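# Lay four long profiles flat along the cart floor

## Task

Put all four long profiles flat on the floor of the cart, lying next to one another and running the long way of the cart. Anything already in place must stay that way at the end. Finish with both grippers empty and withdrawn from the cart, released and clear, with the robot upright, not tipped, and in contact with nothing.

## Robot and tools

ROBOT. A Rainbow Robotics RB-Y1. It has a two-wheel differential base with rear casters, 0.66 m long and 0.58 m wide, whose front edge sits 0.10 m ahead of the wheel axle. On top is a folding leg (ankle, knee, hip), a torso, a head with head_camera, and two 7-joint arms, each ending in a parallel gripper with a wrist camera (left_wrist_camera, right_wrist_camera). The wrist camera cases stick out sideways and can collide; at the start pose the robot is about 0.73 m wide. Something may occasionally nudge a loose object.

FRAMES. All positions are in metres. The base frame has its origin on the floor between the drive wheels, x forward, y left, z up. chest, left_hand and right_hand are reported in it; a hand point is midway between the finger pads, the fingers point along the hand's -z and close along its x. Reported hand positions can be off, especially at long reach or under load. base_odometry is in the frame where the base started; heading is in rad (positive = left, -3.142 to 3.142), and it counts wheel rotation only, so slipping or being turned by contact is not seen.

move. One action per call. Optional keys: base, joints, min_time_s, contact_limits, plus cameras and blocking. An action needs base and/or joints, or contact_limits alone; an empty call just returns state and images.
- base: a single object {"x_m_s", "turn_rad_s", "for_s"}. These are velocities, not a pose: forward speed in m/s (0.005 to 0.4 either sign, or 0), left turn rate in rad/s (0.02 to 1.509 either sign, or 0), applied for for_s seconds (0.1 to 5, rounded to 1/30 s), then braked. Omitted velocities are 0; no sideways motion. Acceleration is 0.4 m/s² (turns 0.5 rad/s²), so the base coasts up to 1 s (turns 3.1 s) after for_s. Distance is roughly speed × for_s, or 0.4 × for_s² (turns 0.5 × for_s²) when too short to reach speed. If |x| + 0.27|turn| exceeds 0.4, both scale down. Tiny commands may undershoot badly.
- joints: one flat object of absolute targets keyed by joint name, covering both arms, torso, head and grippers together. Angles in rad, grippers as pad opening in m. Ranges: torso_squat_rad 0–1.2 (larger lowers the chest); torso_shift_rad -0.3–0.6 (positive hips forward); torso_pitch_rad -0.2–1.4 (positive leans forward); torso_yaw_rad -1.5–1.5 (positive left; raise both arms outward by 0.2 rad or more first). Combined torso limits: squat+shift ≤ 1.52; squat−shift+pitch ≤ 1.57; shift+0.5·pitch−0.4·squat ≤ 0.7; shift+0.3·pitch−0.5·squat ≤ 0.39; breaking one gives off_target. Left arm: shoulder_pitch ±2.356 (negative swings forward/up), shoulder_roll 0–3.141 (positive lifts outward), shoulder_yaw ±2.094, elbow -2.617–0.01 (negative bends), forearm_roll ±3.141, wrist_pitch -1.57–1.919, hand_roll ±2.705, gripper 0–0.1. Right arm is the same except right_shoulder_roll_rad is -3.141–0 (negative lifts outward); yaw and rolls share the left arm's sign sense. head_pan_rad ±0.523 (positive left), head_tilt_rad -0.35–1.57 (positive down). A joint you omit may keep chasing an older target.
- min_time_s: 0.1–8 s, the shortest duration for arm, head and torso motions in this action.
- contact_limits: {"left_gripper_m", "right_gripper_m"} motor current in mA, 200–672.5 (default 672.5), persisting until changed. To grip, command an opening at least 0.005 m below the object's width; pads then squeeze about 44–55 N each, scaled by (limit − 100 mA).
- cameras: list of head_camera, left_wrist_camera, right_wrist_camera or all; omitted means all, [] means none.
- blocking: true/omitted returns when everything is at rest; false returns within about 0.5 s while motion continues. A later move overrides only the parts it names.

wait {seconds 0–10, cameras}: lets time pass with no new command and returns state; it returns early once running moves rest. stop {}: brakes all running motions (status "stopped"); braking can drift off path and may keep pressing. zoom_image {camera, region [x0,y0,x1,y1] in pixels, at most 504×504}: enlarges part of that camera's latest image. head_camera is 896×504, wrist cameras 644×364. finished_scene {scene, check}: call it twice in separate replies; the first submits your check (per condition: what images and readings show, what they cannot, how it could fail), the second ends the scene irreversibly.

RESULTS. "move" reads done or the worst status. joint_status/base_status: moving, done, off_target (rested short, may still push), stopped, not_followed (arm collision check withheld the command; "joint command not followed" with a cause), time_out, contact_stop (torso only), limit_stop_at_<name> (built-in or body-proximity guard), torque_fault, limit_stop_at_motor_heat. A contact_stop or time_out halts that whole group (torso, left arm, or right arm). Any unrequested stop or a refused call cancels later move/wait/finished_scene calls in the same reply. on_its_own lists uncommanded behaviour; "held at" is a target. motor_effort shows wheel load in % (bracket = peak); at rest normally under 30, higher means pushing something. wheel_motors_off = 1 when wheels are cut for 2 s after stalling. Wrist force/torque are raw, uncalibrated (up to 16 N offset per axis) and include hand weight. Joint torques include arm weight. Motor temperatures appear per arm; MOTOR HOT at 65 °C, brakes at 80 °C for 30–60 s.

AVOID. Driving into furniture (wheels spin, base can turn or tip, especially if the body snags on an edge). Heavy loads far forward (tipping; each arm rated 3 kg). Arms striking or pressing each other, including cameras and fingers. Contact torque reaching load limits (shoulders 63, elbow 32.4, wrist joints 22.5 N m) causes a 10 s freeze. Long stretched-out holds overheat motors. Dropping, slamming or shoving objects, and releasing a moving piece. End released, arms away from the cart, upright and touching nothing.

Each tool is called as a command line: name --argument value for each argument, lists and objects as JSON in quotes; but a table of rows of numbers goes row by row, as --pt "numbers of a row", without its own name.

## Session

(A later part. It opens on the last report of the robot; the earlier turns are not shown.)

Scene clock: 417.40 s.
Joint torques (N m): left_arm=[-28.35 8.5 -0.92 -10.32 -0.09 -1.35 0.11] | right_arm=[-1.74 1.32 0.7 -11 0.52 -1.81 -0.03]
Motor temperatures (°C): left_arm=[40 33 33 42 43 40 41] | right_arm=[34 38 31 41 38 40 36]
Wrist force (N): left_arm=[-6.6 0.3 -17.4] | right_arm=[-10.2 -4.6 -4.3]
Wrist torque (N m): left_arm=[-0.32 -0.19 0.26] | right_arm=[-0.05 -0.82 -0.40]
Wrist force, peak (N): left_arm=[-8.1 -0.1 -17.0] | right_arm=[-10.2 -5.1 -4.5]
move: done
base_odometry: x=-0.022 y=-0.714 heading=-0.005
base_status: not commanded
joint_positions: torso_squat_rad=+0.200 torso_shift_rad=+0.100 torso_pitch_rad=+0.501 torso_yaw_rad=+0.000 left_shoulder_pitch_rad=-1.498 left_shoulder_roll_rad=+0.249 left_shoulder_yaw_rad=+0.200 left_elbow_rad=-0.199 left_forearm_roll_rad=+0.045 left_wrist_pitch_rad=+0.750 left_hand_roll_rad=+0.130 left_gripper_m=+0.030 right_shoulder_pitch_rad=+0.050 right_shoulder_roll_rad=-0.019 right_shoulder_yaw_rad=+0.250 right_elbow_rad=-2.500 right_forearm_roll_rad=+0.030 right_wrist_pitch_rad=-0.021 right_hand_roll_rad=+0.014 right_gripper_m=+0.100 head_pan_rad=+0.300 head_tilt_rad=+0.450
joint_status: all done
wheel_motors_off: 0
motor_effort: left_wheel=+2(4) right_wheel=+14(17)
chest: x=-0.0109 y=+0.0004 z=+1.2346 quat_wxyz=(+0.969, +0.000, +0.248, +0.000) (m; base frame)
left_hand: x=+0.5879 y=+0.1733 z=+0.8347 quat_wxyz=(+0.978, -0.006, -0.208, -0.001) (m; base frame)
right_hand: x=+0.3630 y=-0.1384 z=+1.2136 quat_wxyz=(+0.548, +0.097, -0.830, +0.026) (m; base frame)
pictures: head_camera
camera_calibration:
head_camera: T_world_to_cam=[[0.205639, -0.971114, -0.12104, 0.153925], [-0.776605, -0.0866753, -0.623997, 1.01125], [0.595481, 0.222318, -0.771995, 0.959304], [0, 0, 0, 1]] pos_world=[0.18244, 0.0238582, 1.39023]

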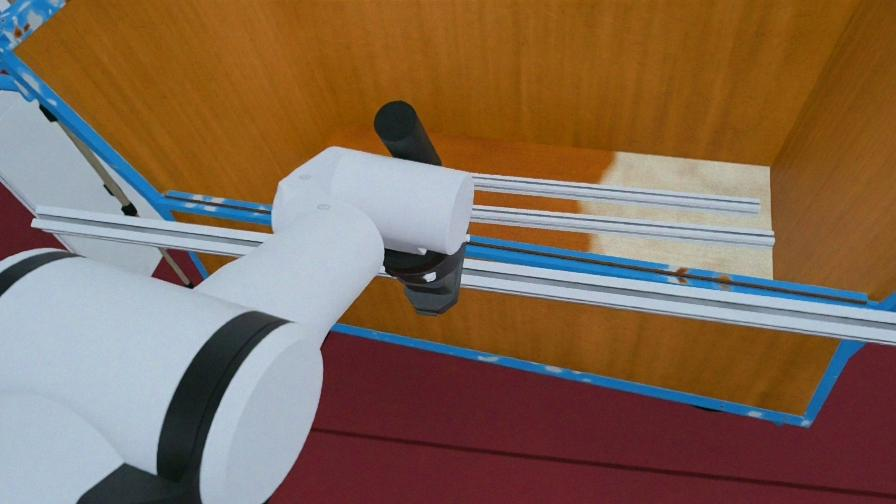

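move --base '{"x_m_s":0.3,"for_s":1.29}' --cameras '[]'

move --joints '{"torso_squat_rad":0.4,"torso_shift_rad":0.3,"torso_pitch_rad":0.841}' --cameras '["head_camera"]'

move --joints '{"torso_squat_rad":0.74,"torso_shift_rad":0.44}' --min_time_s 1.5 --cameras '["head_camera"]'

Scene clock: 425.53 s.
Joint torques (N m): left_arm=[-27.08 8.14 -0.92 -10.23 0.15 -1.69 0.22] | right_arm=[-1.65 1.55 1.65 -10.83 0.37 -1.69 -0.04]
Motor temperatures (°C): left_arm=[41 33 33 42 43 40 41] | right_arm=[34 38 31 41 38 40 36]
Wrist force (N): left_arm=[-6.9 0.1 -17.0] | right_arm=[-10.0 -4.7 -4.2]
Wrist torque (N m): left_arm=[-0.36 -0.22 0.30] | right_arm=[-0.05 -0.82 -0.38]
Wrist force, peak (N): left_arm=[-8.0 0.1 -17.5] | right_arm=[-10.3 -5.0 -4.6]
move: done
base_odometry: x=+0.368 y=-0.716 heading=-0.005
base_status: done (sent for 1.3 of 1.3 s)
joint_positions: torso_squat_rad=+0.200 torso_shift_rad=+0.100 torso_pitch_rad=+0.501 torso_yaw_rad=+0.000 left_shoulder_pitch_rad=-1.499 left_shoulder_roll_rad=+0.249 left_shoulder_yaw_rad=+0.200 left_elbow_rad=-0.199 left_forearm_roll_rad=+0.045 left_wrist_pitch_rad=+0.750 left_hand_roll_rad=+0.130 left_gripper_m=+0.030 right_shoulder_pitch_rad=+0.050 right_shoulder_roll_rad=-0.019 right_shoulder_yaw_rad=+0.250 right_elbow_rad=-2.500 right_forearm_roll_rad=+0.030 right_wrist_pitch_rad=-0.021 right_hand_roll_rad=+0.014 right_gripper_m=+0.100 head_pan_rad=+0.300 head_tilt_rad=+0.450
joint_status: not commanded
wheel_motors_off: 0
motor_effort: left_wheel=+1(37) right_wheel=-5(45)
chest: x=-0.0108 y=+0.0004 z=+1.2346 quat_wxyz=(+0.969, +0.000, +0.248, +0.000) (m; base frame)
left_hand: x=+0.5880 y=+0.1732 z=+0.8348 quat_wxyz=(+0.978, -0.006, -0.208, -0.001) (m; base frame)
right_hand: x=+0.3630 y=-0.1384 z=+1.2137 quat_wxyz=(+0.548, +0.097, -0.830, +0.026) (m; base frame)
pictures: none
No camera images: "cameras" was empty.

Scene clock: 427.70 s.
Joint torques (N m): left_arm=[-21.24 5.69 -1.12 -7.4 0.07 -0.41 0.45] | right_arm=[2.18 0.91 1.62 -11.21 0.28 -2.22 -0.2]
Motor temperatures (°C): left_arm=[41 33 33 41 43 40 41] | right_arm=[34 38 31 41 38 40 36]
Wrist force (N): left_arm=[-2.1 0.8 -18.2] | right_arm=[-10.6 -5.0 -6.1]
Wrist torque (N m): left_arm=[-0.40 -0.20 0.28] | right_arm=[-0.04 -0.84 -0.38]
Wrist force, peak (N): left_arm=[-2.5 0.2 -19.6] | right_arm=[-11.3 -5.2 -6.5]
move: done
base_odometry: x=+0.368 y=-0.716 heading=-0.005
base_status: not commanded
joint_positions: torso_squat_rad=+0.400 torso_shift_rad=+0.300 torso_pitch_rad=+0.842 torso_yaw_rad=+0.000 left_shoulder_pitch_rad=-1.499 left_shoulder_roll_rad=+0.249 left_shoulder_yaw_rad=+0.200 left_elbow_rad=-0.199 left_forearm_roll_rad=+0.045 left_wrist_pitch_rad=+0.750 left_hand_roll_rad=+0.130 left_gripper_m=+0.030 right_shoulder_pitch_rad=+0.050 right_shoulder_roll_rad=-0.019 right_shoulder_yaw_rad=+0.250 right_elbow_rad=-2.500 right_forearm_roll_rad=+0.030 right_wrist_pitch_rad=-0.021 right_hand_roll_rad=+0.014 right_gripper_m=+0.100 head_pan_rad=+0.300 head_tilt_rad=+0.450
joint_status: all done
wheel_motors_off: 0
motor_effort: left_wheel=+0(6) right_wheel=-5(8)
chest: x=+0.1934 y=+0.0003 z=+1.1026 quat_wxyz=(+0.913, +0.000, +0.409, +0.000) (m; base frame)
left_hand: x=+0.6243 y=+0.1731 z=+0.5257 quat_wxyz=(+0.999, -0.006, -0.040, +0.000) (m; base frame)
right_hand: x=+0.5388 y=-0.1384 z=+0.9578 quat_wxyz=(+0.681, +0.101, -0.725, +0.009) (m; base frame)
pictures: head_camera
camera_calibration:
head_camera: T_world_to_cam=[[0.153279, -0.971122, -0.182832, 0.174177], [-0.94057, -0.0866368, -0.328362, 0.793318], [0.303039, 0.222298, -0.926688, 0.962883], [0, 0, 0, 1]] pos_world=[0.427682, 0.0238313, 1.18463]

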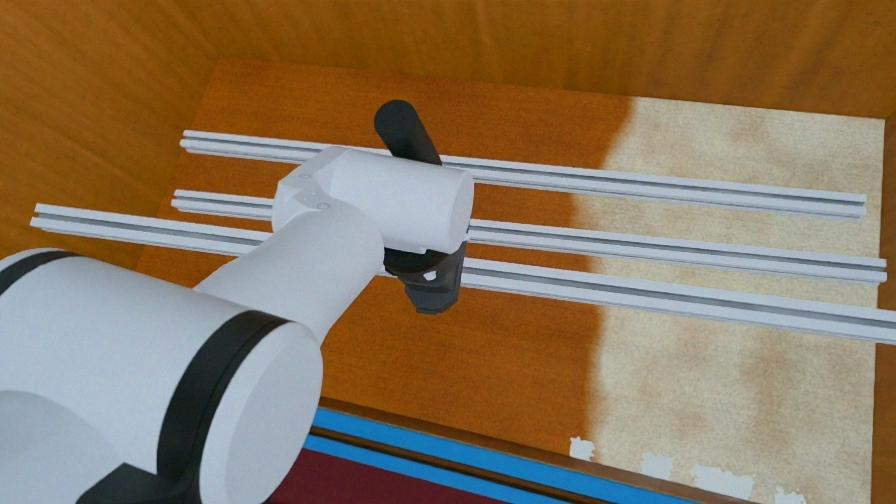

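Scene clock: 429.70 s.
Joint torques (N m): left_arm=[-20.57 5.46 -1.42 -7.25 0.07 -0.4 0.07] | right_arm=[1.99 1.33 1.69 -11.26 0.55 -2.05 -0.03]
Motor temperatures (°C): left_arm=[41 33 33 41 43 40 41] | right_arm=[34 38 31 41 38 40 36]
Wrist force (N): left_arm=[-1.6 0.1 -18.8] | right_arm=[-10.8 -5.4 -6.4]
Wrist torque (N m): left_arm=[-0.40 -0.15 0.30] | right_arm=[0.02 -0.87 -0.39]
Wrist force, peak (N): left_arm=[-1.9 0.0 -19.5] | right_arm=[-11.2 -5.5 -6.7]
move: done
base_odometry: x=+0.368 y=-0.716 heading=-0.005
base_status: not commanded
joint_positions: torso_squat_rad=+0.740 torso_shift_rad=+0.440 torso_pitch_rad=+0.842 torso_yaw_rad=+0.000 left_shoulder_pitch_rad=-1.499 left_shoulder_roll_rad=+0.249 left_shoulder_yaw_rad=+0.200 left_elbow_rad=-0.200 left_forearm_roll_rad=+0.045 left_wrist_pitch_rad=+0.750 left_hand_roll_rad=+0.130 left_gripper_m=+0.030 right_shoulder_pitch_rad=+0.050 right_shoulder_roll_rad=-0.019 right_shoulder_yaw_rad=+0.250 right_elbow_rad=-2.500 right_forearm_roll_rad=+0.030 right_wrist_pitch_rad=-0.021 right_hand_roll_rad=+0.014 right_gripper_m=+0.100 head_pan_rad=+0.300 head_tilt_rad=+0.450
joint_status: all done
wheel_motors_off: 0
motor_effort: left_wheel=-1(3) right_wheel=+0(3)
chest: x=+0.2231 y=+0.0003 z=+0.9543 quat_wxyz=(+0.913, +0.000, +0.408, +0.000) (m; base frame)
left_hand: x=+0.6541 y=+0.1731 z=+0.3775 quat_wxyz=(+0.999, -0.006, -0.040, +0.000) (m; base frame)
right_hand: x=+0.5684 y=-0.1384 z=+0.8096 quat_wxyz=(+0.681, +0.101, -0.725, +0.009) (m; base frame)
pictures: head_camera
camera_calibration:
head_camera: T_world_to_cam=[[0.15329, -0.971122, -0.182824, 0.142506], [-0.940549, -0.0866348, -0.328424, 0.772548], [0.303101, 0.222298, -0.926668, 0.816509], [0, 0, 0, 1]] pos_world=[0.45729, 0.0238118, 1.03641]

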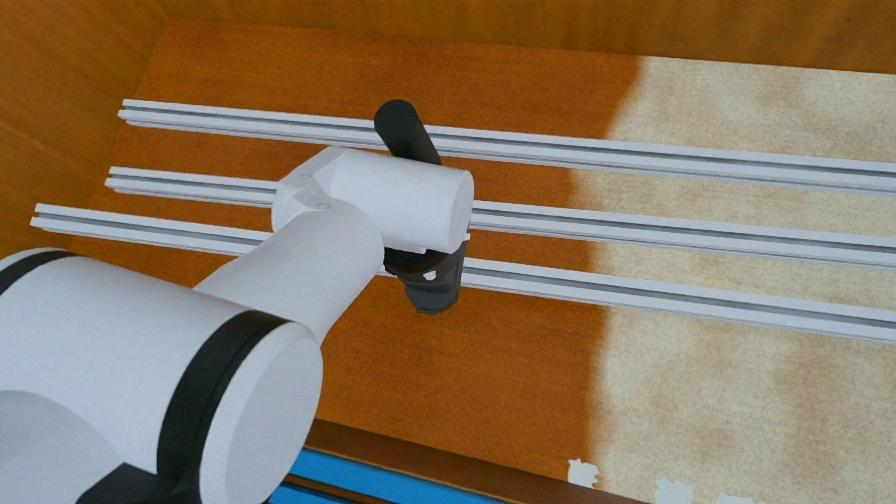

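move --base '{"turn_rad_s":-0.06,"for_s":0.2}' --joints '{"left_hand_roll_rad":0.14}' --cameras '[]'

move --joints '{"torso_squat_rad":0.8,"torso_shift_rad":0.47}' --cameras '["head_camera"]'

Scene clock: 435.30 s.
Joint torques (N m): left_arm=[-20.03 2.24 -0.62 -7.27 0.7 -0.37 0.09] | right_arm=[2.45 0.95 1.3 -11.49 0.36 -2.09 -0.26]
Motor temperatures (°C): left_arm=[41 33 33 41 43 39 41] | right_arm=[34 38 31 41 38 40 36]
Wrist force (N): left_arm=[-2.4 5.9 -18.4] | right_arm=[-10.9 -5.5 -6.2]
Wrist torque (N m): left_arm=[-0.32 -0.15 -0.08] | right_arm=[0.05 -0.87 -0.38]
Wrist force, peak (N): left_arm=[-1.8 10.0 -17.5] | right_arm=[-11.2 -5.5 -6.5]
move: done
base_odometry: x=+0.368 y=-0.716 heading=-0.016
base_status: done (sent for 0.2 of 0.2 s)
joint_positions: torso_squat_rad=+0.740 torso_shift_rad=+0.440 torso_pitch_rad=+0.842 torso_yaw_rad=+0.000 left_shoulder_pitch_rad=-1.499 left_shoulder_roll_rad=+0.250 left_shoulder_yaw_rad=+0.200 left_elbow_rad=-0.200 left_forearm_roll_rad=+0.045 left_wrist_pitch_rad=+0.750 left_hand_roll_rad=+0.140 left_gripper_m=+0.030 right_shoulder_pitch_rad=+0.050 right_shoulder_roll_rad=-0.019 right_shoulder_yaw_rad=+0.250 right_elbow_rad=-2.500 right_forearm_roll_rad=+0.030 right_wrist_pitch_rad=-0.021 right_hand_roll_rad=+0.014 right_gripper_m=+0.100 head_pan_rad=+0.300 head_tilt_rad=+0.450
joint_status: all done
wheel_motors_off: 0
motor_effort: left_wheel=+3(18) right_wheel=-4(20)
chest: x=+0.2231 y=+0.0003 z=+0.9543 quat_wxyz=(+0.913, +0.000, +0.408, +0.000) (m; base frame)
left_hand: x=+0.6542 y=+0.1738 z=+0.3776 quat_wxyz=(+0.999, -0.006, -0.040, +0.005) (m; base frame)
right_hand: x=+0.5684 y=-0.1384 z=+0.8096 quat_wxyz=(+0.681, +0.101, -0.725, +0.009) (m; base frame)
pictures: none
No camera images: "cameras" was empty.

Scene clock: 436.27 s.
Joint torques (N m): left_arm=[-22.41 -1.55 -0.4 -7.65 1.42 -0.66 0.11] | right_arm=[2.47 1.24 1.57 -11.16 0.55 -1.99 -0.26]
Motor temperatures (°C): left_arm=[41 33 33 41 43 39 41] | right_arm=[34 38 31 41 38 40 36]
Wrist force (N): left_arm=[-1.7 11.5 -18.2] | right_arm=[-10.8 -5.5 -6.1]
Wrist torque (N m): left_arm=[-0.30 -0.16 0.13] | right_arm=[0.06 -0.86 -0.40]
Wrist force, peak (N): left_arm=[-1.9 12.3 -18.9] | right_arm=[-11.1 -5.8 -6.3]
move: done
base_odometry: x=+0.368 y=-0.716 heading=-0.016
base_status: not commanded
joint_positions: torso_squat_rad=+0.800 torso_shift_rad=+0.470 torso_pitch_rad=+0.842 torso_yaw_rad=+0.000 left_shoulder_pitch_rad=-1.498 left_shoulder_roll_rad=+0.251 left_shoulder_yaw_rad=+0.200 left_elbow_rad=-0.199 left_forearm_roll_rad=+0.045 left_wrist_pitch_rad=+0.750 left_hand_roll_rad=+0.140 left_gripper_m=+0.030 right_shoulder_pitch_rad=+0.050 right_shoulder_roll_rad=-0.019 right_shoulder_yaw_rad=+0.250 right_elbow_rad=-2.500 right_forearm_roll_rad=+0.030 right_wrist_pitch_rad=-0.021 right_hand_roll_rad=+0.014 right_gripper_m=+0.100 head_pan_rad=+0.300 head_tilt_rad=+0.450
joint_status: all done
wheel_motors_off: 0
motor_effort: left_wheel=+6(6) right_wheel=-8(10)
chest: x=+0.2237 y=+0.0003 z=+0.9215 quat_wxyz=(+0.913, +0.000, +0.408, +0.000) (m; base frame)
left_hand: x=+0.6548 y=+0.1747 z=+0.3447 quat_wxyz=(+0.999, -0.005, -0.040, +0.005) (m; base frame)
right_hand: x=+0.5691 y=-0.1384 z=+0.7767 quat_wxyz=(+0.681, +0.101, -0.725, +0.009) (m; base frame)
pictures: head_camera
camera_calibration:
head_camera: T_world_to_cam=[[0.15339, -0.971088, -0.182918, 0.136457], [-0.940526, -0.086689, -0.328475, 0.76242], [0.303122, 0.222424, -0.926631, 0.785813], [0, 0, 0, 1]] pos_world=[0.457947, 0.0238215, 1.00356]

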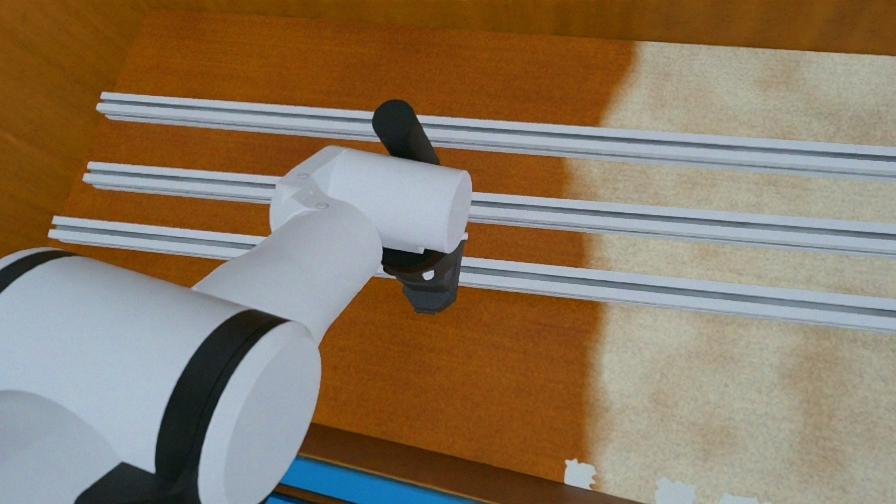

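move --joints '{"torso_squat_rad":0.7,"torso_shift_rad":0.42}' --cameras '[]'

move --base '{"turn_rad_s":0.1,"for_s":0.22}' --joints '{"left_hand_roll_rad":0.125}' --cameras '[]'

move --joints '{"torso_squat_rad":0.79,"torso_shift_rad":0.465}' --min_time_s 1 --cameras '["head_camera"]'

Scene clock: 441.10 s.
Joint torques (N m): left_arm=[-20.61 3.06 -0.83 -7.16 -0.1 -0.47 0.38] | right_arm=[2.26 0.69 1.62 -11.37 0.35 -2.06 -0.14]
Motor temperatures (°C): left_arm=[41 33 33 41 43 39 41] | right_arm=[34 38 31 41 38 40 36]
Wrist force (N): left_arm=[-1.9 0.2 -18.2] | right_arm=[-10.9 -5.6 -6.2]
Wrist torque (N m): left_arm=[-0.13 -0.20 0.28] | right_arm=[0.03 -0.87 -0.37]
Wrist force, peak (N): left_arm=[-2.0 11.3 -18.9] | right_arm=[-11.1 -5.8 -6.3]
move: done
base_odometry: x=+0.368 y=-0.716 heading=-0.016
base_status: not commanded
joint_positions: torso_squat_rad=+0.700 torso_shift_rad=+0.420 torso_pitch_rad=+0.841 torso_yaw_rad=+0.000 left_shoulder_pitch_rad=-1.499 left_shoulder_roll_rad=+0.250 left_shoulder_yaw_rad=+0.200 left_elbow_rad=-0.200 left_forearm_roll_rad=+0.045 left_wrist_pitch_rad=+0.750 left_hand_roll_rad=+0.140 left_gripper_m=+0.030 right_shoulder_pitch_rad=+0.050 right_shoulder_roll_rad=-0.019 right_shoulder_yaw_rad=+0.250 right_elbow_rad=-2.500 right_forearm_roll_rad=+0.030 right_wrist_pitch_rad=-0.021 right_hand_roll_rad=+0.014 right_gripper_m=+0.100 head_pan_rad=+0.300 head_tilt_rad=+0.450
joint_status: all done
wheel_motors_off: 0
motor_effort: left_wheel=+3(6) right_wheel=-2(9)
chest: x=+0.2211 y=+0.0003 z=+0.9755 quat_wxyz=(+0.913, +0.000, +0.408, +0.000) (m; base frame)
left_hand: x=+0.6523 y=+0.1735 z=+0.3989 quat_wxyz=(+0.999, -0.006, -0.040, +0.005) (m; base frame)
right_hand: x=+0.5664 y=-0.1384 z=+0.8309 quat_wxyz=(+0.681, +0.101, -0.725, +0.009) (m; base frame)
pictures: none
No camera images: "cameras" was empty.

Scene clock: 442.07 s.
Joint torques (N m): left_arm=[-20.13 4.53 -0.86 -7.33 0 -0.52 0.19] | right_arm=[1.79 1.52 1.34 -11.35 0.35 -2.19 -0.32]
Motor temperatures (°C): left_arm=[41 33 33 41 43 39 41] | right_arm=[34 38 31 41 38 40 36]
Wrist force (N): left_arm=[-1.8 0.6 -18.8] | right_arm=[-11.1 -5.3 -6.4]
Wrist torque (N m): left_arm=[-0.23 -0.16 0.26] | right_arm=[0.00 -0.89 -0.36]
Wrist force, peak (N): left_arm=[-1.4 -0.1 -19.3] | right_arm=[-11.3 -5.4 -6.6]
move: done
base_odometry: x=+0.368 y=-0.716 heading=+0.006
base_status: done (sent for 0.23 of 0.23 s)
joint_positions: torso_squat_rad=+0.700 torso_shift_rad=+0.420 torso_pitch_rad=+0.841 torso_yaw_rad=+0.000 left_shoulder_pitch_rad=-1.499 left_shoulder_roll_rad=+0.250 left_shoulder_yaw_rad=+0.200 left_elbow_rad=-0.200 left_forearm_roll_rad=+0.045 left_wrist_pitch_rad=+0.750 left_hand_roll_rad=+0.125 left_gripper_m=+0.030 right_shoulder_pitch_rad=+0.050 right_shoulder_roll_rad=-0.019 right_shoulder_yaw_rad=+0.250 right_elbow_rad=-2.500 right_forearm_roll_rad=+0.030 right_wrist_pitch_rad=-0.021 right_hand_roll_rad=+0.014 right_gripper_m=+0.100 head_pan_rad=+0.300 head_tilt_rad=+0.450
joint_status: all done
wheel_motors_off: 0
motor_effort: left_wheel=-10(27) right_wheel=+8(32)
chest: x=+0.2211 y=+0.0003 z=+0.9755 quat_wxyz=(+0.913, +0.000, +0.408, +0.000) (m; base frame)
left_hand: x=+0.6523 y=+0.1733 z=+0.3988 quat_wxyz=(+0.999, -0.006, -0.040, -0.002) (m; base frame)
right_hand: x=+0.5664 y=-0.1384 z=+0.8309 quat_wxyz=(+0.681, +0.100, -0.725, +0.009) (m; base frame)
pictures: none
No camera images: "cameras" was empty.

Scene clock: 443.40 s.
Joint torques (N m): left_arm=[-20.28 3.9 -0.58 -7.04 -0.05 -0.2 -0.05] | right_arm=[2.1 1.27 1.76 -11.39 0.46 -1.99 -0.19]
Motor temperatures (°C): left_arm=[41 33 33 41 43 39 41] | right_arm=[34 38 31 41 38 40 36]
Wrist force (N): left_arm=[-2.0 0.2 -18.8] | right_arm=[-10.8 -5.5 -6.3]
Wrist torque (N m): left_arm=[-0.21 -0.20 0.28] | right_arm=[0.06 -0.83 -0.38]
Wrist force, peak (N): left_arm=[-1.9 0.4 -19.5] | right_arm=[-11.3 -5.8 -6.2]
move: done
base_odometry: x=+0.368 y=-0.716 heading=+0.006
base_status: not commanded
joint_positions: torso_squat_rad=+0.790 torso_shift_rad=+0.465 torso_pitch_rad=+0.841 torso_yaw_rad=+0.000 left_shoulder_pitch_rad=-1.499 left_shoulder_roll_rad=+0.250 left_shoulder_yaw_rad=+0.200 left_elbow_rad=-0.200 left_forearm_roll_rad=+0.045 left_wrist_pitch_rad=+0.750 left_hand_roll_rad=+0.125 left_gripper_m=+0.030 right_shoulder_pitch_rad=+0.050 right_shoulder_roll_rad=-0.019 right_shoulder_yaw_rad=+0.250 right_elbow_rad=-2.500 right_forearm_roll_rad=+0.030 right_wrist_pitch_rad=-0.021 right_hand_roll_rad=+0.014 right_gripper_m=+0.100 head_pan_rad=+0.300 head_tilt_rad=+0.450
joint_status: all done
wheel_motors_off: 0
motor_effort: left_wheel=-11(12) right_wheel=+13(14)
chest: x=+0.2238 y=+0.0003 z=+0.9271 quat_wxyz=(+0.913, +0.000, +0.408, +0.000) (m; base frame)
left_hand: x=+0.6550 y=+0.1733 z=+0.3503 quat_wxyz=(+0.999, -0.006, -0.040, -0.002) (m; base frame)
right_hand: x=+0.5691 y=-0.1384 z=+0.7824 quat_wxyz=(+0.681, +0.100, -0.725, +0.009) (m; base frame)
pictures: head_camera
camera_calibration:
head_camera: T_world_to_cam=[[0.153292, -0.971131, -0.182775, 0.137373], [-0.940523, -0.0866343, -0.328497, 0.764326], [0.303179, 0.22226, -0.926652, 0.79097], [0, 0, 0, 1]] pos_world=[0.458003, 0.0238231, 1.00914]

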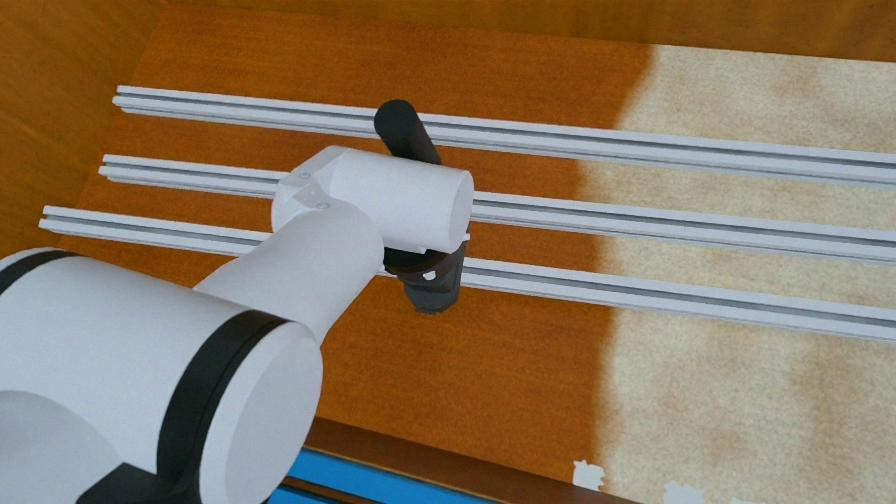

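No contact; lowering and releasing.

move --joints '{"torso_squat_rad":0.863,"torso_shift_rad":0.5}' --min_time_s 2 --cameras '["head_camera"]'

move --joints '{"torso_squat_rad":0.855}' --min_time_s 0.6 --cameras '[]'

Scene clock: 451.30 s.
Joint torques (N m): left_arm=[-7.89 2.7 -0.31 -4.64 -0.42 -7.41 0.1] | right_arm=[1.37 0.61 1.8 -11.46 0.35 -2.03 -0.2]
Motor temperatures (°C): left_arm=[40 33 33 40 43 39 41] | right_arm=[34 38 31 41 38 40 36]
Wrist force (N): left_arm=[-25.3 2.2 75.6] | right_arm=[-10.7 -5.3 -6.2]
Wrist torque (N m): left_arm=[-0.24 1.21 0.22] | right_arm=[0.01 -0.87 -0.39]
Wrist force, peak (N): left_arm=[-25.1 2.3 76.7] | right_arm=[-11.2 -5.2 -6.6]
move: done
base_odometry: x=+0.368 y=-0.716 heading=+0.006
base_status: not commanded
joint_positions: torso_squat_rad=+0.863 torso_shift_rad=+0.499 torso_pitch_rad=+0.838 torso_yaw_rad=+0.000 left_shoulder_pitch_rad=-1.502 left_shoulder_roll_rad=+0.250 left_shoulder_yaw_rad=+0.200 left_elbow_rad=-0.200 left_forearm_roll_rad=+0.045 left_wrist_pitch_rad=+0.752 left_hand_roll_rad=+0.125 left_gripper_m=+0.031 right_shoulder_pitch_rad=+0.050 right_shoulder_roll_rad=-0.019 right_shoulder_yaw_rad=+0.250 right_elbow_rad=-2.500 right_forearm_roll_rad=+0.030 right_wrist_pitch_rad=-0.021 right_hand_roll_rad=+0.014 right_gripper_m=+0.100 head_pan_rad=+0.300 head_tilt_rad=+0.450
joint_status: all done
wheel_motors_off: 0
motor_effort: left_wheel=-6(12) right_wheel=+12(14)
chest: x=+0.2195 y=+0.0002 z=+0.8872 quat_wxyz=(+0.914, +0.000, +0.407, +0.000) (m; base frame)
left_hand: x=+0.6546 y=+0.1731 z=+0.3135 quat_wxyz=(+0.999, -0.006, -0.043, -0.003) (m; base frame)
right_hand: x=+0.5654 y=-0.1384 z=+0.7437 quat_wxyz=(+0.680, +0.101, -0.727, +0.009) (m; base frame)
pictures: head_camera
camera_calibration:
head_camera: T_world_to_cam=[[0.154198, -0.97099, -0.18276, 0.130394], [-0.939255, -0.0866499, -0.332102, 0.750071], [0.306632, 0.222867, -0.925369, 0.753436], [0, 0, 0, 1]] pos_world=[0.453374, 0.0236889, 0.970137]

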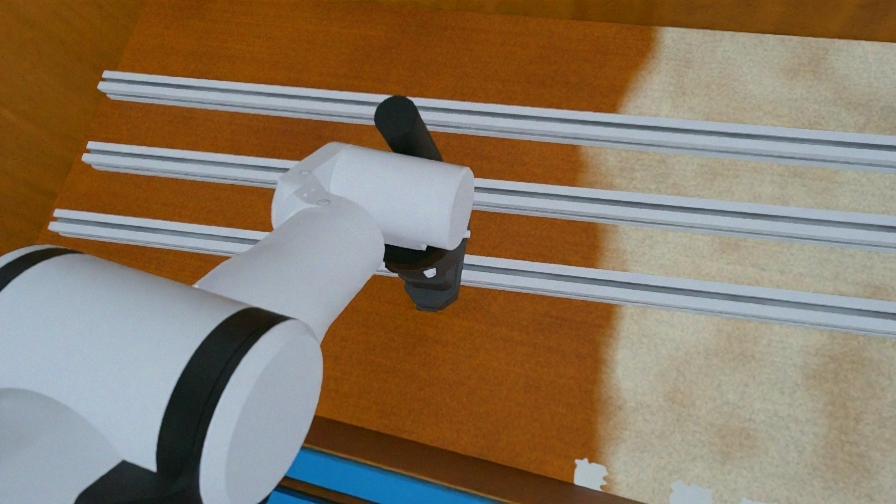

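Scene clock: 452.20 s.
Joint torques (N m): left_arm=[-12.87 3.61 -0.68 -6.55 -0.15 -4.92 -0.09] | right_arm=[2.29 1.16 1.56 -11.24 0.25 -2.08 -0.13]
Motor temperatures (°C): left_arm=[40 33 33 40 43 39 41] | right_arm=[34 38 31 41 38 40 36]
Wrist force (N): left_arm=[-18.5 -0.3 32.6] | right_arm=[-10.7 -5.5 -6.3]
Wrist torque (N m): left_arm=[-0.26 0.38 0.22] | right_arm=[0.04 -0.87 -0.41]
Wrist force, peak (N): left_arm=[-25.3 2.3 75.3] | right_arm=[-10.9 -5.5 -6.4]
move: done
base_odometry: x=+0.368 y=-0.716 heading=+0.006
base_status: not commanded
joint_positions: torso_squat_rad=+0.855 torso_shift_rad=+0.499 torso_pitch_rad=+0.840 torso_yaw_rad=+0.000 left_shoulder_pitch_rad=-1.501 left_shoulder_roll_rad=+0.250 left_shoulder_yaw_rad=+0.200 left_elbow_rad=-0.200 left_forearm_roll_rad=+0.045 left_wrist_pitch_rad=+0.751 left_hand_roll_rad=+0.125 left_gripper_m=+0.031 right_shoulder_pitch_rad=+0.050 right_shoulder_roll_rad=-0.019 right_shoulder_yaw_rad=+0.250 right_elbow_rad=-2.500 right_forearm_roll_rad=+0.030 right_wrist_pitch_rad=-0.021 right_hand_roll_rad=+0.014 right_gripper_m=+0.100 head_pan_rad=+0.300 head_tilt_rad=+0.450
joint_status: all done
wheel_motors_off: 0
motor_effort: left_wheel=-5(6) right_wheel=+12(14)
chest: x=+0.2222 y=+0.0002 z=+0.8903 quat_wxyz=(+0.913, +0.000, +0.408, +0.000) (m; base frame)
left_hand: x=+0.6553 y=+0.1733 z=+0.3151 quat_wxyz=(+0.999, -0.006, -0.041, -0.002) (m; base frame)
right_hand: x=+0.5678 y=-0.1384 z=+0.7462 quat_wxyz=(+0.680, +0.101, -0.726, +0.009) (m; base frame)
pictures: none
No camera images: "cameras" was empty.

move --joints '{"left_gripper_m":0.055}' --cameras '[]'

move --joints '{"torso_squat_rad":0.4,"torso_shift_rad":0.3}' --cameras '["head_camera"]'

move --joints '{"torso_squat_rad":0.2,"torso_shift_rad":0.1,"torso_pitch_rad":0.5}' --cameras '[]'

move --base '{"x_m_s":-0.35,"for_s":1.067}' --cameras '[]'

move --base '{"turn_rad_s":0.8,"for_s":1.967}' --joints '{"left_shoulder_pitch_rad":-0.85,"left_shoulder_roll_rad":0.07,"left_shoulder_yaw_rad":0.305,"left_elbow_rad":-0.7,"left_forearm_roll_rad":0,"left_wrist_pitch_rad":-0.3,"left_hand_roll_rad":-1.57,"left_gripper_m":0.06,"torso_squat_rad":0.6,"torso_shift_rad":0,"torso_pitch_rad":0.35}' --cameras '[]'

move --base '{"x_m_s":0.35,"for_s":3.84}' --cameras '[]'

move --base '{"turn_rad_s":-0.8,"for_s":1.967}' --joints '{"torso_squat_rad":0.9}' --cameras '[]'

move --base '{"x_m_s":0.25,"for_s":1.1}' --joints '{"torso_squat_rad":1.14}' --cameras '["left_wrist_camera"]'

Scene clock: 463.07 s.
Joint torques (N m): left_arm=[-16.69 3.38 -1.33 -4.8 -0.31 -0.26 0.21] | right_arm=[2.09 1.14 1.7 -11.5 0.42 -2.06 -0.22]
Motor temperatures (°C): left_arm=[40 33 33 40 43 40 41] | right_arm=[34 38 31 42 38 40 36]
Wrist force (N): left_arm=[-1.4 0.4 -9.6] | right_arm=[-10.6 -5.4 -6.4]
Wrist torque (N m): left_arm=[-0.30 -0.21 0.25] | right_arm=[0.04 -0.85 -0.40]
Wrist force, peak (N): left_arm=[-18.7 -0.3 33.3] | right_arm=[-11.2 -5.4 -6.6]
move: done
base_odometry: x=+0.368 y=-0.716 heading=+0.006
base_status: not commanded
joint_positions: torso_squat_rad=+0.855 torso_shift_rad=+0.500 torso_pitch_rad=+0.841 torso_yaw_rad=+0.000 left_shoulder_pitch_rad=-1.500 left_shoulder_roll_rad=+0.250 left_shoulder_yaw_rad=+0.200 left_elbow_rad=-0.200 left_forearm_roll_rad=+0.045 left_wrist_pitch_rad=+0.750 left_hand_roll_rad=+0.125 left_gripper_m=+0.055 right_shoulder_pitch_rad=+0.050 right_shoulder_roll_rad=-0.019 right_shoulder_yaw_rad=+0.250 right_elbow_rad=-2.500 right_forearm_roll_rad=+0.030 right_wrist_pitch_rad=-0.021 right_hand_roll_rad=+0.014 right_gripper_m=+0.100 head_pan_rad=+0.300 head_tilt_rad=+0.450
joint_status: all done
wheel_motors_off: 0
motor_effort: left_wheel=-10(10) right_wheel=+12(14)
chest: x=+0.2228 y=+0.0002 z=+0.8900 quat_wxyz=(+0.913, +0.000, +0.408, +0.000) (m; base frame)
left_hand: x=+0.6552 y=+0.1732 z=+0.3141 quat_wxyz=(+0.999, -0.006, -0.041, -0.002) (m; base frame)
right_hand: x=+0.5682 y=-0.1385 z=+0.7455 quat_wxyz=(+0.681, +0.101, -0.725, +0.009) (m; base frame)
pictures: none
No camera images: "cameras" was empty.

Scene clock: 465.47 s.
Joint torques (N m): left_arm=[-16.1 3.35 -0.25 -5.8 -0.17 -0.32 0.29] | right_arm=[2.09 1.45 1.92 -11.35 0.36 -1.99 -0.22]
Motor temperatures (°C): left_arm=[40 33 33 40 43 40 41] | right_arm=[34 38 31 42 38 40 36]
Wrist force (N): left_arm=[-1.2 0.4 -9.4] | right_arm=[-10.8 -5.3 -6.5]
Wrist torque (N m): left_arm=[-0.31 -0.22 0.24] | right_arm=[-0.03 -0.85 -0.37]
Wrist force, peak (N): left_arm=[-1.5 0.1 -10.2] | right_arm=[-11.3 -5.4 -6.7]
move: done
base_odometry: x=+0.368 y=-0.716 heading=+0.006
base_status: not commanded
joint_positions: torso_squat_rad=+0.400 torso_shift_rad=+0.300 torso_pitch_rad=+0.841 torso_yaw_rad=+0.000 left_shoulder_pitch_rad=-1.500 left_shoulder_roll_rad=+0.250 left_shoulder_yaw_rad=+0.200 left_elbow_rad=-0.200 left_forearm_roll_rad=+0.045 left_wrist_pitch_rad=+0.750 left_hand_roll_rad=+0.125 left_gripper_m=+0.055 right_shoulder_pitch_rad=+0.050 right_shoulder_roll_rad=-0.019 right_shoulder_yaw_rad=+0.250 right_elbow_rad=-2.500 right_forearm_roll_rad=+0.030 right_wrist_pitch_rad=-0.021 right_hand_roll_rad=+0.014 right_gripper_m=+0.100 head_pan_rad=+0.300 head_tilt_rad=+0.450
joint_status: all done
wheel_motors_off: 0
motor_effort: left_wheel=-10(11) right_wheel=+12(14)
chest: x=+0.1931 y=+0.0002 z=+1.1027 quat_wxyz=(+0.913, +0.000, +0.408, +0.000) (m; base frame)
left_hand: x=+0.6253 y=+0.1733 z=+0.5267 quat_wxyz=(+0.999, -0.006, -0.041, -0.002) (m; base frame)
right_hand: x=+0.5385 y=-0.1385 z=+0.9582 quat_wxyz=(+0.681, +0.101, -0.725, +0.009) (m; base frame)
pictures: head_camera
camera_calibration:
head_camera: T_world_to_cam=[[0.153351, -0.971085, -0.182968, 0.174277], [-0.940381, -0.0865255, -0.328934, 0.793667], [0.303591, 0.222502, -0.926458, 0.962784], [0, 0, 0, 1]] pos_world=[0.427331, 0.0236887, 1.18493]

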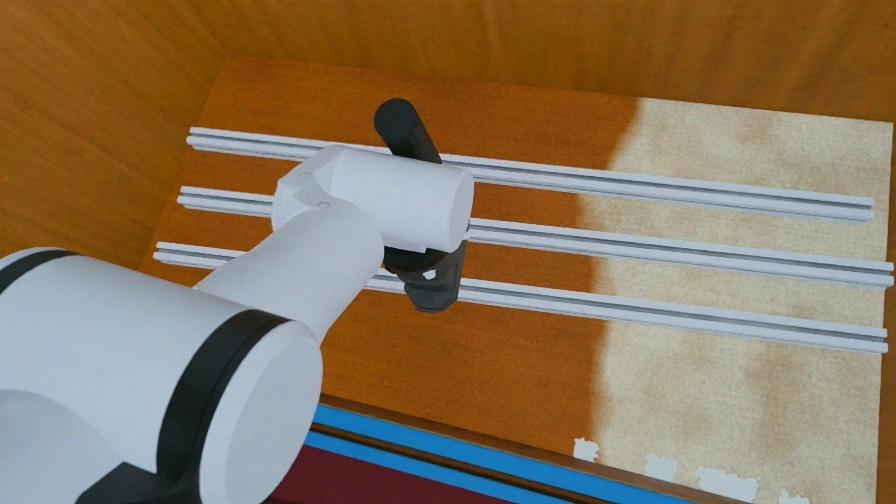

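Scene clock: 467.63 s.
Joint torques (N m): left_arm=[-22.49 5.04 -1.25 -7.59 -0.32 -0.98 0.11] | right_arm=[-1.85 1.68 1.26 -11.12 0.44 -2.07 -0.43]
Motor temperatures (°C): left_arm=[40 33 33 40 43 40 41] | right_arm=[34 38 31 42 38 40 36]
Wrist force (N): left_arm=[-2.9 0.3 -9.3] | right_arm=[-10.0 -4.9 -4.5]
Wrist torque (N m): left_arm=[-0.28 -0.27 0.29] | right_arm=[-0.04 -0.81 -0.39]
Wrist force, peak (N): left_arm=[-1.3 0.5 -10.2] | right_arm=[-11.4 -5.1 -6.4]
move: done
base_odometry: x=+0.368 y=-0.716 heading=+0.006
base_status: not commanded
joint_positions: torso_squat_rad=+0.200 torso_shift_rad=+0.100 torso_pitch_rad=+0.500 torso_yaw_rad=+0.000 left_shoulder_pitch_rad=-1.500 left_shoulder_roll_rad=+0.250 left_shoulder_yaw_rad=+0.200 left_elbow_rad=-0.200 left_forearm_roll_rad=+0.045 left_wrist_pitch_rad=+0.750 left_hand_roll_rad=+0.125 left_gripper_m=+0.055 right_shoulder_pitch_rad=+0.050 right_shoulder_roll_rad=-0.019 right_shoulder_yaw_rad=+0.250 right_elbow_rad=-2.500 right_forearm_roll_rad=+0.030 right_wrist_pitch_rad=-0.021 right_hand_roll_rad=+0.014 right_gripper_m=+0.100 head_pan_rad=+0.300 head_tilt_rad=+0.450
joint_status: all done
wheel_motors_off: 0
motor_effort: left_wheel=-11(13) right_wheel=+12(14)
chest: x=-0.0112 y=+0.0002 z=+1.2347 quat_wxyz=(+0.969, +0.000, +0.247, +0.000) (m; base frame)
left_hand: x=+0.5888 y=+0.1733 z=+0.8364 quat_wxyz=(+0.978, -0.005, -0.210, -0.003) (m; base frame)
right_hand: x=+0.3627 y=-0.1385 z=+1.2140 quat_wxyz=(+0.548, +0.098, -0.830, +0.026) (m; base frame)
pictures: none
No camera images: "cameras" was empty.

Scene clock: 469.90 s.
Joint torques (N m): left_arm=[-23.28 5.57 0.31 -7.85 -0.17 -0.63 0.08] | right_arm=[-1.93 1.71 0.95 -10.89 0.46 -2 -0.13]
Motor temperatures (°C): left_arm=[40 33 33 40 43 40 41] | right_arm=[34 38 31 42 38 40 36]
Wrist force (N): left_arm=[-2.8 0.2 -8.8] | right_arm=[-10.3 -4.9 -4.6]
Wrist torque (N m): left_arm=[-0.27 -0.24 0.28] | right_arm=[-0.04 -0.84 -0.40]
Wrist force, peak (N): left_arm=[-3.5 0.1 -9.5] | right_arm=[-10.4 -4.9 -4.8]
move: done
base_odometry: x=-0.005 y=-0.718 heading=+0.007
base_status: done (sent for 1.07 of 1.07 s)
joint_positions: torso_squat_rad=+0.200 torso_shift_rad=+0.100 torso_pitch_rad=+0.500 torso_yaw_rad=+0.000 left_shoulder_pitch_rad=-1.500 left_shoulder_roll_rad=+0.250 left_shoulder_yaw_rad=+0.200 left_elbow_rad=-0.200 left_forearm_roll_rad=+0.045 left_wrist_pitch_rad=+0.750 left_hand_roll_rad=+0.125 left_gripper_m=+0.055 right_shoulder_pitch_rad=+0.050 right_shoulder_roll_rad=-0.019 right_shoulder_yaw_rad=+0.250 right_elbow_rad=-2.500 right_forearm_roll_rad=+0.030 right_wrist_pitch_rad=-0.021 right_hand_roll_rad=+0.014 right_gripper_m=+0.100 head_pan_rad=+0.300 head_tilt_rad=+0.450
joint_status: not commanded
wheel_motors_off: 0
motor_effort: left_wheel=+8(45) right_wheel=-5(34)
chest: x=-0.0112 y=+0.0002 z=+1.2347 quat_wxyz=(+0.969, +0.000, +0.247, +0.000) (m; base frame)
left_hand: x=+0.5887 y=+0.1733 z=+0.8363 quat_wxyz=(+0.978, -0.005, -0.210, -0.003) (m; base frame)
right_hand: x=+0.3626 y=-0.1385 z=+1.2140 quat_wxyz=(+0.548, +0.098, -0.830, +0.026) (m; base frame)
pictures: none
No camera images: "cameras" was empty.

Scene clock: 473.80 s.
Joint torques (N m): left_arm=[-17.76 2.41 -0.83 -9.17 -0.45 -1.8 0.6] | right_arm=[-3.64 1.82 0.47 -10.59 0.38 -1.66 -0.22]
Motor temperatures (°C): left_arm=[40 33 33 40 43 40 41] | right_arm=[34 38 31 42 38 40 36]
Wrist force (N): left_arm=[-0.8 -5.6 -4.4] | right_arm=[-9.6 -4.3 -3.8]
Wrist torque (N m): left_arm=[0.05 -0.19 0.22] | right_arm=[-0.05 -0.80 -0.38]
Wrist force, peak (N): left_arm=[-4.1 -0.2 -9.0] | right_arm=[-10.3 -5.2 -4.4]
move: done
base_odometry: x=-0.006 y=-0.718 heading=+1.580
base_status: done (sent for 1.97 of 1.97 s)
joint_positions: torso_squat_rad=+0.600 torso_shift_rad=+0.000 torso_pitch_rad=+0.350 torso_yaw_rad=+0.000 left_shoulder_pitch_rad=-0.850 left_shoulder_roll_rad=+0.070 left_shoulder_yaw_rad=+0.305 left_elbow_rad=-0.700 left_forearm_roll_rad=+0.000 left_wrist_pitch_rad=-0.300 left_hand_roll_rad=-1.570 left_gripper_m=+0.060 right_shoulder_pitch_rad=+0.050 right_shoulder_roll_rad=-0.019 right_shoulder_yaw_rad=+0.250 right_elbow_rad=-2.500 right_forearm_roll_rad=+0.030 right_wrist_pitch_rad=-0.021 right_hand_roll_rad=+0.014 right_gripper_m=+0.100 head_pan_rad=+0.300 head_tilt_rad=+0.450
joint_status: all done
wheel_motors_off: 0
motor_effort: left_wheel=+2(46) right_wheel=+13(44)
chest: x=-0.1220 y=+0.0003 z=+1.1489 quat_wxyz=(+0.985, +0.000, +0.174, +0.000) (m; base frame)
left_hand: x=+0.5061 y=+0.2110 z=+0.8327 quat_wxyz=(+0.547, +0.460, -0.481, -0.508) (m; base frame)
right_hand: x=+0.2507 y=-0.1384 z=+1.1844 quat_wxyz=(+0.484, +0.095, -0.869, +0.033) (m; base frame)
pictures: none
No camera images: "cameras" was empty.

Scene clock: 479.03 s.
Joint torques (N m): left_arm=[-17.58 3.01 -0.36 -8.86 -0.1 -1.85 0.47] | right_arm=[-3.68 1.91 1 -10.48 0.42 -1.85 -0.26]
Motor temperatures (°C): left_arm=[40 33 33 40 43 40 41] | right_arm=[34 38 31 41 38 40 36]
Wrist force (N): left_arm=[-0.5 -5.7 -4.6] | right_arm=[-9.7 -4.5 -3.8]
Wrist torque (N m): left_arm=[0.04 -0.16 0.20] | right_arm=[-0.06 -0.80 -0.38]
Wrist force, peak (N): left_arm=[-0.5 -5.9 -4.8] | right_arm=[-10.3 -4.5 -4.2]
move: done
base_odometry: x=-0.018 y=+0.623 heading=+1.580
base_status: done (sent for 3.83 of 3.83 s)
joint_positions: torso_squat_rad=+0.600 torso_shift_rad=+0.000 torso_pitch_rad=+0.350 torso_yaw_rad=+0.000 left_shoulder_pitch_rad=-0.850 left_shoulder_roll_rad=+0.070 left_shoulder_yaw_rad=+0.305 left_elbow_rad=-0.700 left_forearm_roll_rad=+0.000 left_wrist_pitch_rad=-0.300 left_hand_roll_rad=-1.570 left_gripper_m=+0.060 right_shoulder_pitch_rad=+0.050 right_shoulder_roll_rad=-0.019 right_shoulder_yaw_rad=+0.250 right_elbow_rad=-2.500 right_forearm_roll_rad=+0.030 right_wrist_pitch_rad=-0.021 right_hand_roll_rad=+0.014 right_gripper_m=+0.100 head_pan_rad=+0.300 head_tilt_rad=+0.450
joint_status: not commanded
wheel_motors_off: 0
motor_effort: left_wheel=+6(42) right_wheel=-9(49)
chest: x=-0.1218 y=+0.0003 z=+1.1489 quat_wxyz=(+0.985, +0.000, +0.174, +0.000) (m; base frame)
left_hand: x=+0.5063 y=+0.2109 z=+0.8326 quat_wxyz=(+0.547, +0.460, -0.481, -0.508) (m; base frame)
right_hand: x=+0.2509 y=-0.1384 z=+1.1843 quat_wxyz=(+0.484, +0.095, -0.869, +0.033) (m; base frame)
pictures: none
No camera images: "cameras" was empty.

Scene clock: 482.93 s.
Joint torques (N m): left_arm=[-17.82 3.41 0.21 -8.76 -0.16 -1.61 0.52] | right_arm=[-3.79 1.76 0.83 -10.41 0.4 -1.84 -0.28]
Motor temperatures (°C): left_arm=[39 33 33 40 43 39 41] | right_arm=[34 38 31 41 38 40 36]
Wrist force (N): left_arm=[-0.6 -5.9 -4.5] | right_arm=[-10.0 -4.5 -3.7]
Wrist torque (N m): left_arm=[0.09 -0.19 0.19] | right_arm=[-0.03 -0.85 -0.38]
Wrist force, peak (N): left_arm=[-1.0 -6.4 -4.6] | right_arm=[-10.0 -5.1 -3.9]
move: done
base_odometry: x=-0.018 y=+0.623 heading=+0.007
base_status: done (sent for 1.97 of 1.97 s)
joint_positions: torso_squat_rad=+0.900 torso_shift_rad=+0.000 torso_pitch_rad=+0.350 torso_yaw_rad=+0.000 left_shoulder_pitch_rad=-0.850 left_shoulder_roll_rad=+0.070 left_shoulder_yaw_rad=+0.305 left_elbow_rad=-0.700 left_forearm_roll_rad=+0.000 left_wrist_pitch_rad=-0.300 left_hand_roll_rad=-1.570 left_gripper_m=+0.060 right_shoulder_pitch_rad=+0.050 right_shoulder_roll_rad=-0.019 right_shoulder_yaw_rad=+0.250 right_elbow_rad=-2.500 right_forearm_roll_rad=+0.030 right_wrist_pitch_rad=-0.021 right_hand_roll_rad=+0.014 right_gripper_m=+0.100 head_pan_rad=+0.300 head_tilt_rad=+0.450
joint_status: all done
wheel_motors_off: 0
motor_effort: left_wheel=+13(38) right_wheel=-1(43)
chest: x=-0.1219 y=+0.0003 z=+1.0063 quat_wxyz=(+0.985, +0.000, +0.174, +0.000) (m; base frame)
left_hand: x=+0.5062 y=+0.2109 z=+0.6901 quat_wxyz=(+0.547, +0.460, -0.481, -0.508) (m; base frame)
right_hand: x=+0.2508 y=-0.1384 z=+1.0418 quat_wxyz=(+0.484, +0.095, -0.869, +0.033) (m; base frame)
pictures: none
No camera images: "cameras" was empty.

Scene clock: 485.13 s.
Joint torques (N m): left_arm=[-17.24 3.16 0.13 -8.52 -0.37 -1.8 0.73] | right_arm=[-3.68 1.55 0.62 -10.59 0.49 -1.72 -0.28]
Motor temperatures (°C): left_arm=[39 33 33 40 43 39 41] | right_arm=[34 38 31 41 38 40 36]
Wrist force (N): left_arm=[-0.8 -5.5 -4.8] | right_arm=[-9.4 -4.6 -3.8]
Wrist torque (N m): left_arm=[0.01 -0.23 0.19] | right_arm=[-0.05 -0.77 -0.37]
Wrist force, peak (N): left_arm=[-0.8 -6.1 -4.9] | right_arm=[-10.3 -4.7 -3.7]
move: done
base_odometry: x=+0.257 y=+0.625 heading=+0.007
base_status: done (sent for 1.1 of 1.1 s)
joint_positions: torso_squat_rad=+1.140 torso_shift_rad=+0.000 torso_pitch_rad=+0.350 torso_yaw_rad=+0.000 left_shoulder_pitch_rad=-0.850 left_shoulder_roll_rad=+0.070 left_shoulder_yaw_rad=+0.305 left_elbow_rad=-0.700 left_forearm_roll_rad=+0.000 left_wrist_pitch_rad=-0.300 left_hand_roll_rad=-1.570 left_gripper_m=+0.060 right_shoulder_pitch_rad=+0.050 right_shoulder_roll_rad=-0.019 right_shoulder_yaw_rad=+0.250 right_elbow_rad=-2.500 right_forearm_roll_rad=+0.030 right_wrist_pitch_rad=-0.021 right_hand_roll_rad=+0.014 right_gripper_m=+0.100 head_pan_rad=+0.300 head_tilt_rad=+0.450
joint_status: all done
wheel_motors_off: 0
motor_effort: left_wheel=-9(47) right_wheel=+5(42)
chest: x=-0.1218 y=+0.0003 z=+0.8635 quat_wxyz=(+0.985, +0.000, +0.174, +0.000) (m; base frame)
left_hand: x=+0.5062 y=+0.2109 z=+0.5471 quat_wxyz=(+0.547, +0.460, -0.481, -0.508) (m; base frame)
right_hand: x=+0.2509 y=-0.1384 z=+0.8988 quat_wxyz=(+0.484, +0.095, -0.869, +0.033) (m; base frame)
pictures: left_wrist_camera
camera_calibration:
left_wrist_camera: T_world_to_cam=[[-0.00969321, -0.99649, 0.0831507, 0.168938], [-0.57222, -0.0626659, -0.817702, 0.782245], [0.820043, -0.0555067, -0.569604, -0.0129637], [0, 0, 0, 1]] pos_world=[0.459885, 0.216645, 0.618212]

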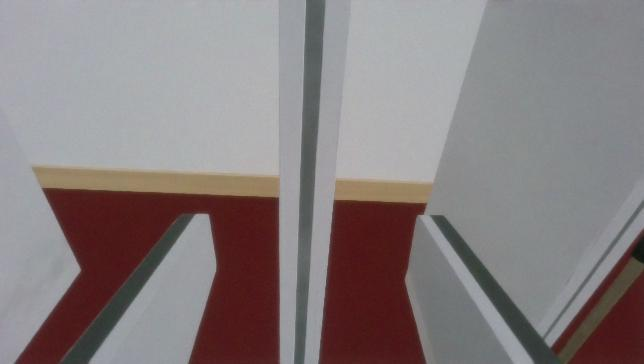

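move --base '{"x_m_s":0.2,"for_s":0.35}' --joints '{"left_shoulder_yaw_rad":0.31}' --cameras '["left_wrist_camera"]'

Scene clock: 494.90 s.
Joint torques (N m): left_arm=[-17.3 3.78 -0.3 -8.82 -0.44 -1.7 0.6] | right_arm=[-3.39 1.46 0.97 -10.39 0.43 -1.82 -0.16]
Motor temperatures (°C): left_arm=[39 33 33 40 43 39 41] | right_arm=[34 38 31 41 38 40 36]
Wrist force (N): left_arm=[-0.9 -5.6 -4.6] | right_arm=[-9.8 -4.5 -3.7]
Wrist torque (N m): left_arm=[0.01 -0.25 0.23] | right_arm=[-0.06 -0.82 -0.37]
Wrist force, peak (N): left_arm=[-0.8 -6.3 -4.9] | right_arm=[-10.2 -4.7 -4.2]
move: done
base_odometry: x=+0.311 y=+0.625 heading=+0.006
base_status: done (sent for 0.37 of 0.37 s)
joint_positions: torso_squat_rad=+1.140 torso_shift_rad=+0.000 torso_pitch_rad=+0.350 torso_yaw_rad=+0.000 left_shoulder_pitch_rad=-0.850 left_shoulder_roll_rad=+0.070 left_shoulder_yaw_rad=+0.310 left_elbow_rad=-0.700 left_forearm_roll_rad=+0.000 left_wrist_pitch_rad=-0.300 left_hand_roll_rad=-1.570 left_gripper_m=+0.060 right_shoulder_pitch_rad=+0.050 right_shoulder_roll_rad=-0.019 right_shoulder_yaw_rad=+0.250 right_elbow_rad=-2.500 right_forearm_roll_rad=+0.030 right_wrist_pitch_rad=-0.021 right_hand_roll_rad=+0.014 right_gripper_m=+0.100 head_pan_rad=+0.300 head_tilt_rad=+0.450
joint_status: all done
wheel_motors_off: 0
motor_effort: left_wheel=-5(23) right_wheel=+6(36)
chest: x=-0.1218 y=+0.0003 z=+0.8635 quat_wxyz=(+0.985, +0.000, +0.174, +0.000) (m; base frame)
left_hand: x=+0.5062 y=+0.2127 z=+0.5470 quat_wxyz=(+0.549, +0.461, -0.480, -0.506) (m; base frame)
right_hand: x=+0.2509 y=-0.1384 z=+0.8988 quat_wxyz=(+0.484, +0.095, -0.869, +0.033) (m; base frame)
pictures: left_wrist_camera
camera_calibration:
left_wrist_camera: T_world_to_cam=[[-0.00524964, -0.996329, 0.0854407, 0.167173], [-0.572124, -0.0670836, -0.817419, 0.782948], [0.820151, -0.0531738, -0.569671, -0.0133944], [0, 0, 0, 1]] pos_world=[0.459806, 0.21837, 0.618083]

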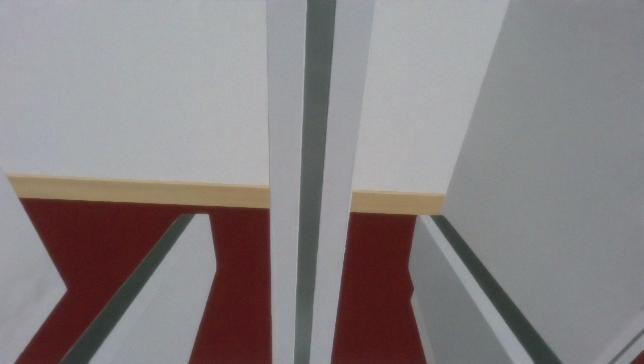

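move --base '{"x_m_s":0.15,"for_s":0.217}' --cameras '["left_wrist_camera"]'

Scene clock: 498.67 s.
Joint torques (N m): left_arm=[-17.18 3.25 -0.35 -8.51 -0.07 -1.76 0.52] | right_arm=[-3.52 1.68 1.08 -10.48 0.28 -1.71 -0.15]
Motor temperatures (°C): left_arm=[39 33 33 40 43 39 41] | right_arm=[34 38 31 41 38 40 36]
Wrist force (N): left_arm=[-0.7 -5.4 -4.8] | right_arm=[-9.7 -4.8 -3.8]
Wrist torque (N m): left_arm=[-0.01 -0.23 0.23] | right_arm=[-0.04 -0.80 -0.37]
Wrist force, peak (N): left_arm=[-0.9 -6.7 -5.8] | right_arm=[-10.3 -4.7 -4.2]
move: done
base_odometry: x=+0.333 y=+0.625 heading=+0.006
base_status: done (sent for 0.23 of 0.23 s)
joint_positions: torso_squat_rad=+1.140 torso_shift_rad=+0.000 torso_pitch_rad=+0.350 torso_yaw_rad=+0.000 left_shoulder_pitch_rad=-0.850 left_shoulder_roll_rad=+0.070 left_shoulder_yaw_rad=+0.310 left_elbow_rad=-0.700 left_forearm_roll_rad=+0.000 left_wrist_pitch_rad=-0.300 left_hand_roll_rad=-1.570 left_gripper_m=+0.060 right_shoulder_pitch_rad=+0.050 right_shoulder_roll_rad=-0.019 right_shoulder_yaw_rad=+0.250 right_elbow_rad=-2.500 right_forearm_roll_rad=+0.030 right_wrist_pitch_rad=-0.021 right_hand_roll_rad=+0.014 right_gripper_m=+0.100 head_pan_rad=+0.300 head_tilt_rad=+0.450
joint_status: not commanded
wheel_motors_off: 0
motor_effort: left_wheel=-5(23) right_wheel=+9(35)
chest: x=-0.1219 y=+0.0003 z=+0.8635 quat_wxyz=(+0.985, +0.000, +0.174, +0.000) (m; base frame)
left_hand: x=+0.5062 y=+0.2127 z=+0.5470 quat_wxyz=(+0.549, +0.461, -0.480, -0.506) (m; base frame)
right_hand: x=+0.2509 y=-0.1384 z=+0.8989 quat_wxyz=(+0.484, +0.095, -0.869, +0.033) (m; base frame)
pictures: left_wrist_camera
camera_calibration:
left_wrist_camera: T_world_to_cam=[[-0.00525535, -0.996329, 0.0854411, 0.167172], [-0.572086, -0.0670832, -0.817445, 0.782966], [0.820177, -0.0531756, -0.569634, -0.013408], [0, 0, 0, 1]] pos_world=[0.4598, 0.218369, 0.618111]

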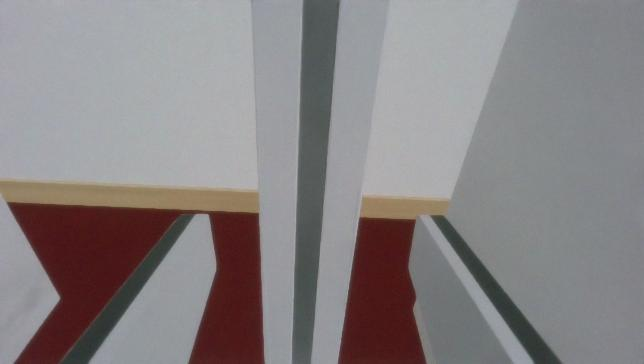

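move --base '{"x_m_s":0.1,"for_s":0.17}' --cameras '["left_wrist_camera"]'

Scene clock: 514.20 s.
Joint torques (N m): left_arm=[-17.23 3.25 0.27 -8.59 -0.27 -1.78 0.55] | right_arm=[-3.38 1.88 1.57 -10.72 0.36 -1.71 -0.09]
Motor temperatures (°C): left_arm=[39 33 33 40 43 39 41] | right_arm=[34 38 31 41 38 40 36]
Wrist force (N): left_arm=[-0.9 -5.4 -4.5] | right_arm=[-9.6 -4.2 -3.8]
Wrist torque (N m): left_arm=[-0.01 -0.26 0.23] | right_arm=[-0.10 -0.79 -0.38]
Wrist force, peak (N): left_arm=[-0.8 -6.2 -4.8] | right_arm=[-10.0 -4.6 -4.1]
move: done
base_odometry: x=+0.344 y=+0.626 heading=+0.006
base_status: done (sent for 0.17 of 0.17 s)
joint_positions: torso_squat_rad=+1.140 torso_shift_rad=+0.000 torso_pitch_rad=+0.350 torso_yaw_rad=+0.000 left_shoulder_pitch_rad=-0.850 left_shoulder_roll_rad=+0.070 left_shoulder_yaw_rad=+0.310 left_elbow_rad=-0.700 left_forearm_roll_rad=+0.000 left_wrist_pitch_rad=-0.300 left_hand_roll_rad=-1.570 left_gripper_m=+0.060 right_shoulder_pitch_rad=+0.050 right_shoulder_roll_rad=-0.019 right_shoulder_yaw_rad=+0.250 right_elbow_rad=-2.500 right_forearm_roll_rad=+0.030 right_wrist_pitch_rad=-0.021 right_hand_roll_rad=+0.014 right_gripper_m=+0.100 head_pan_rad=+0.300 head_tilt_rad=+0.450
joint_status: not commanded
wheel_motors_off: 0
motor_effort: left_wheel=-3(21) right_wheel=+3(38)
chest: x=-0.1218 y=+0.0003 z=+0.8635 quat_wxyz=(+0.985, +0.000, +0.174, +0.000) (m; base frame)
left_hand: x=+0.5062 y=+0.2127 z=+0.5470 quat_wxyz=(+0.549, +0.461, -0.480, -0.506) (m; base frame)
right_hand: x=+0.2510 y=-0.1384 z=+0.8988 quat_wxyz=(+0.484, +0.095, -0.869, +0.033) (m; base frame)
pictures: left_wrist_camera
camera_calibration:
left_wrist_camera: T_world_to_cam=[[-0.00524619, -0.996329, 0.0854427, 0.167173], [-0.572191, -0.0670829, -0.817372, 0.782921], [0.820104, -0.0531776, -0.569739, -0.0133783], [0, 0, 0, 1]] pos_world=[0.459829, 0.218368, 0.618032]

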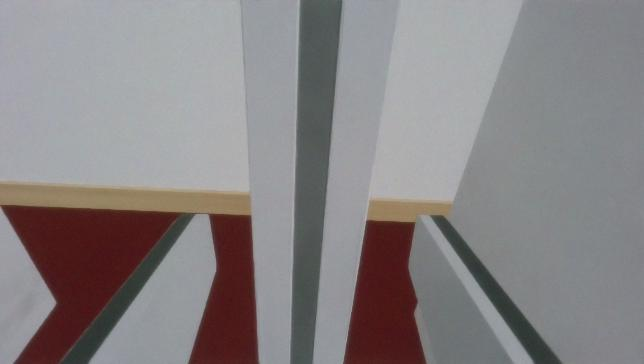

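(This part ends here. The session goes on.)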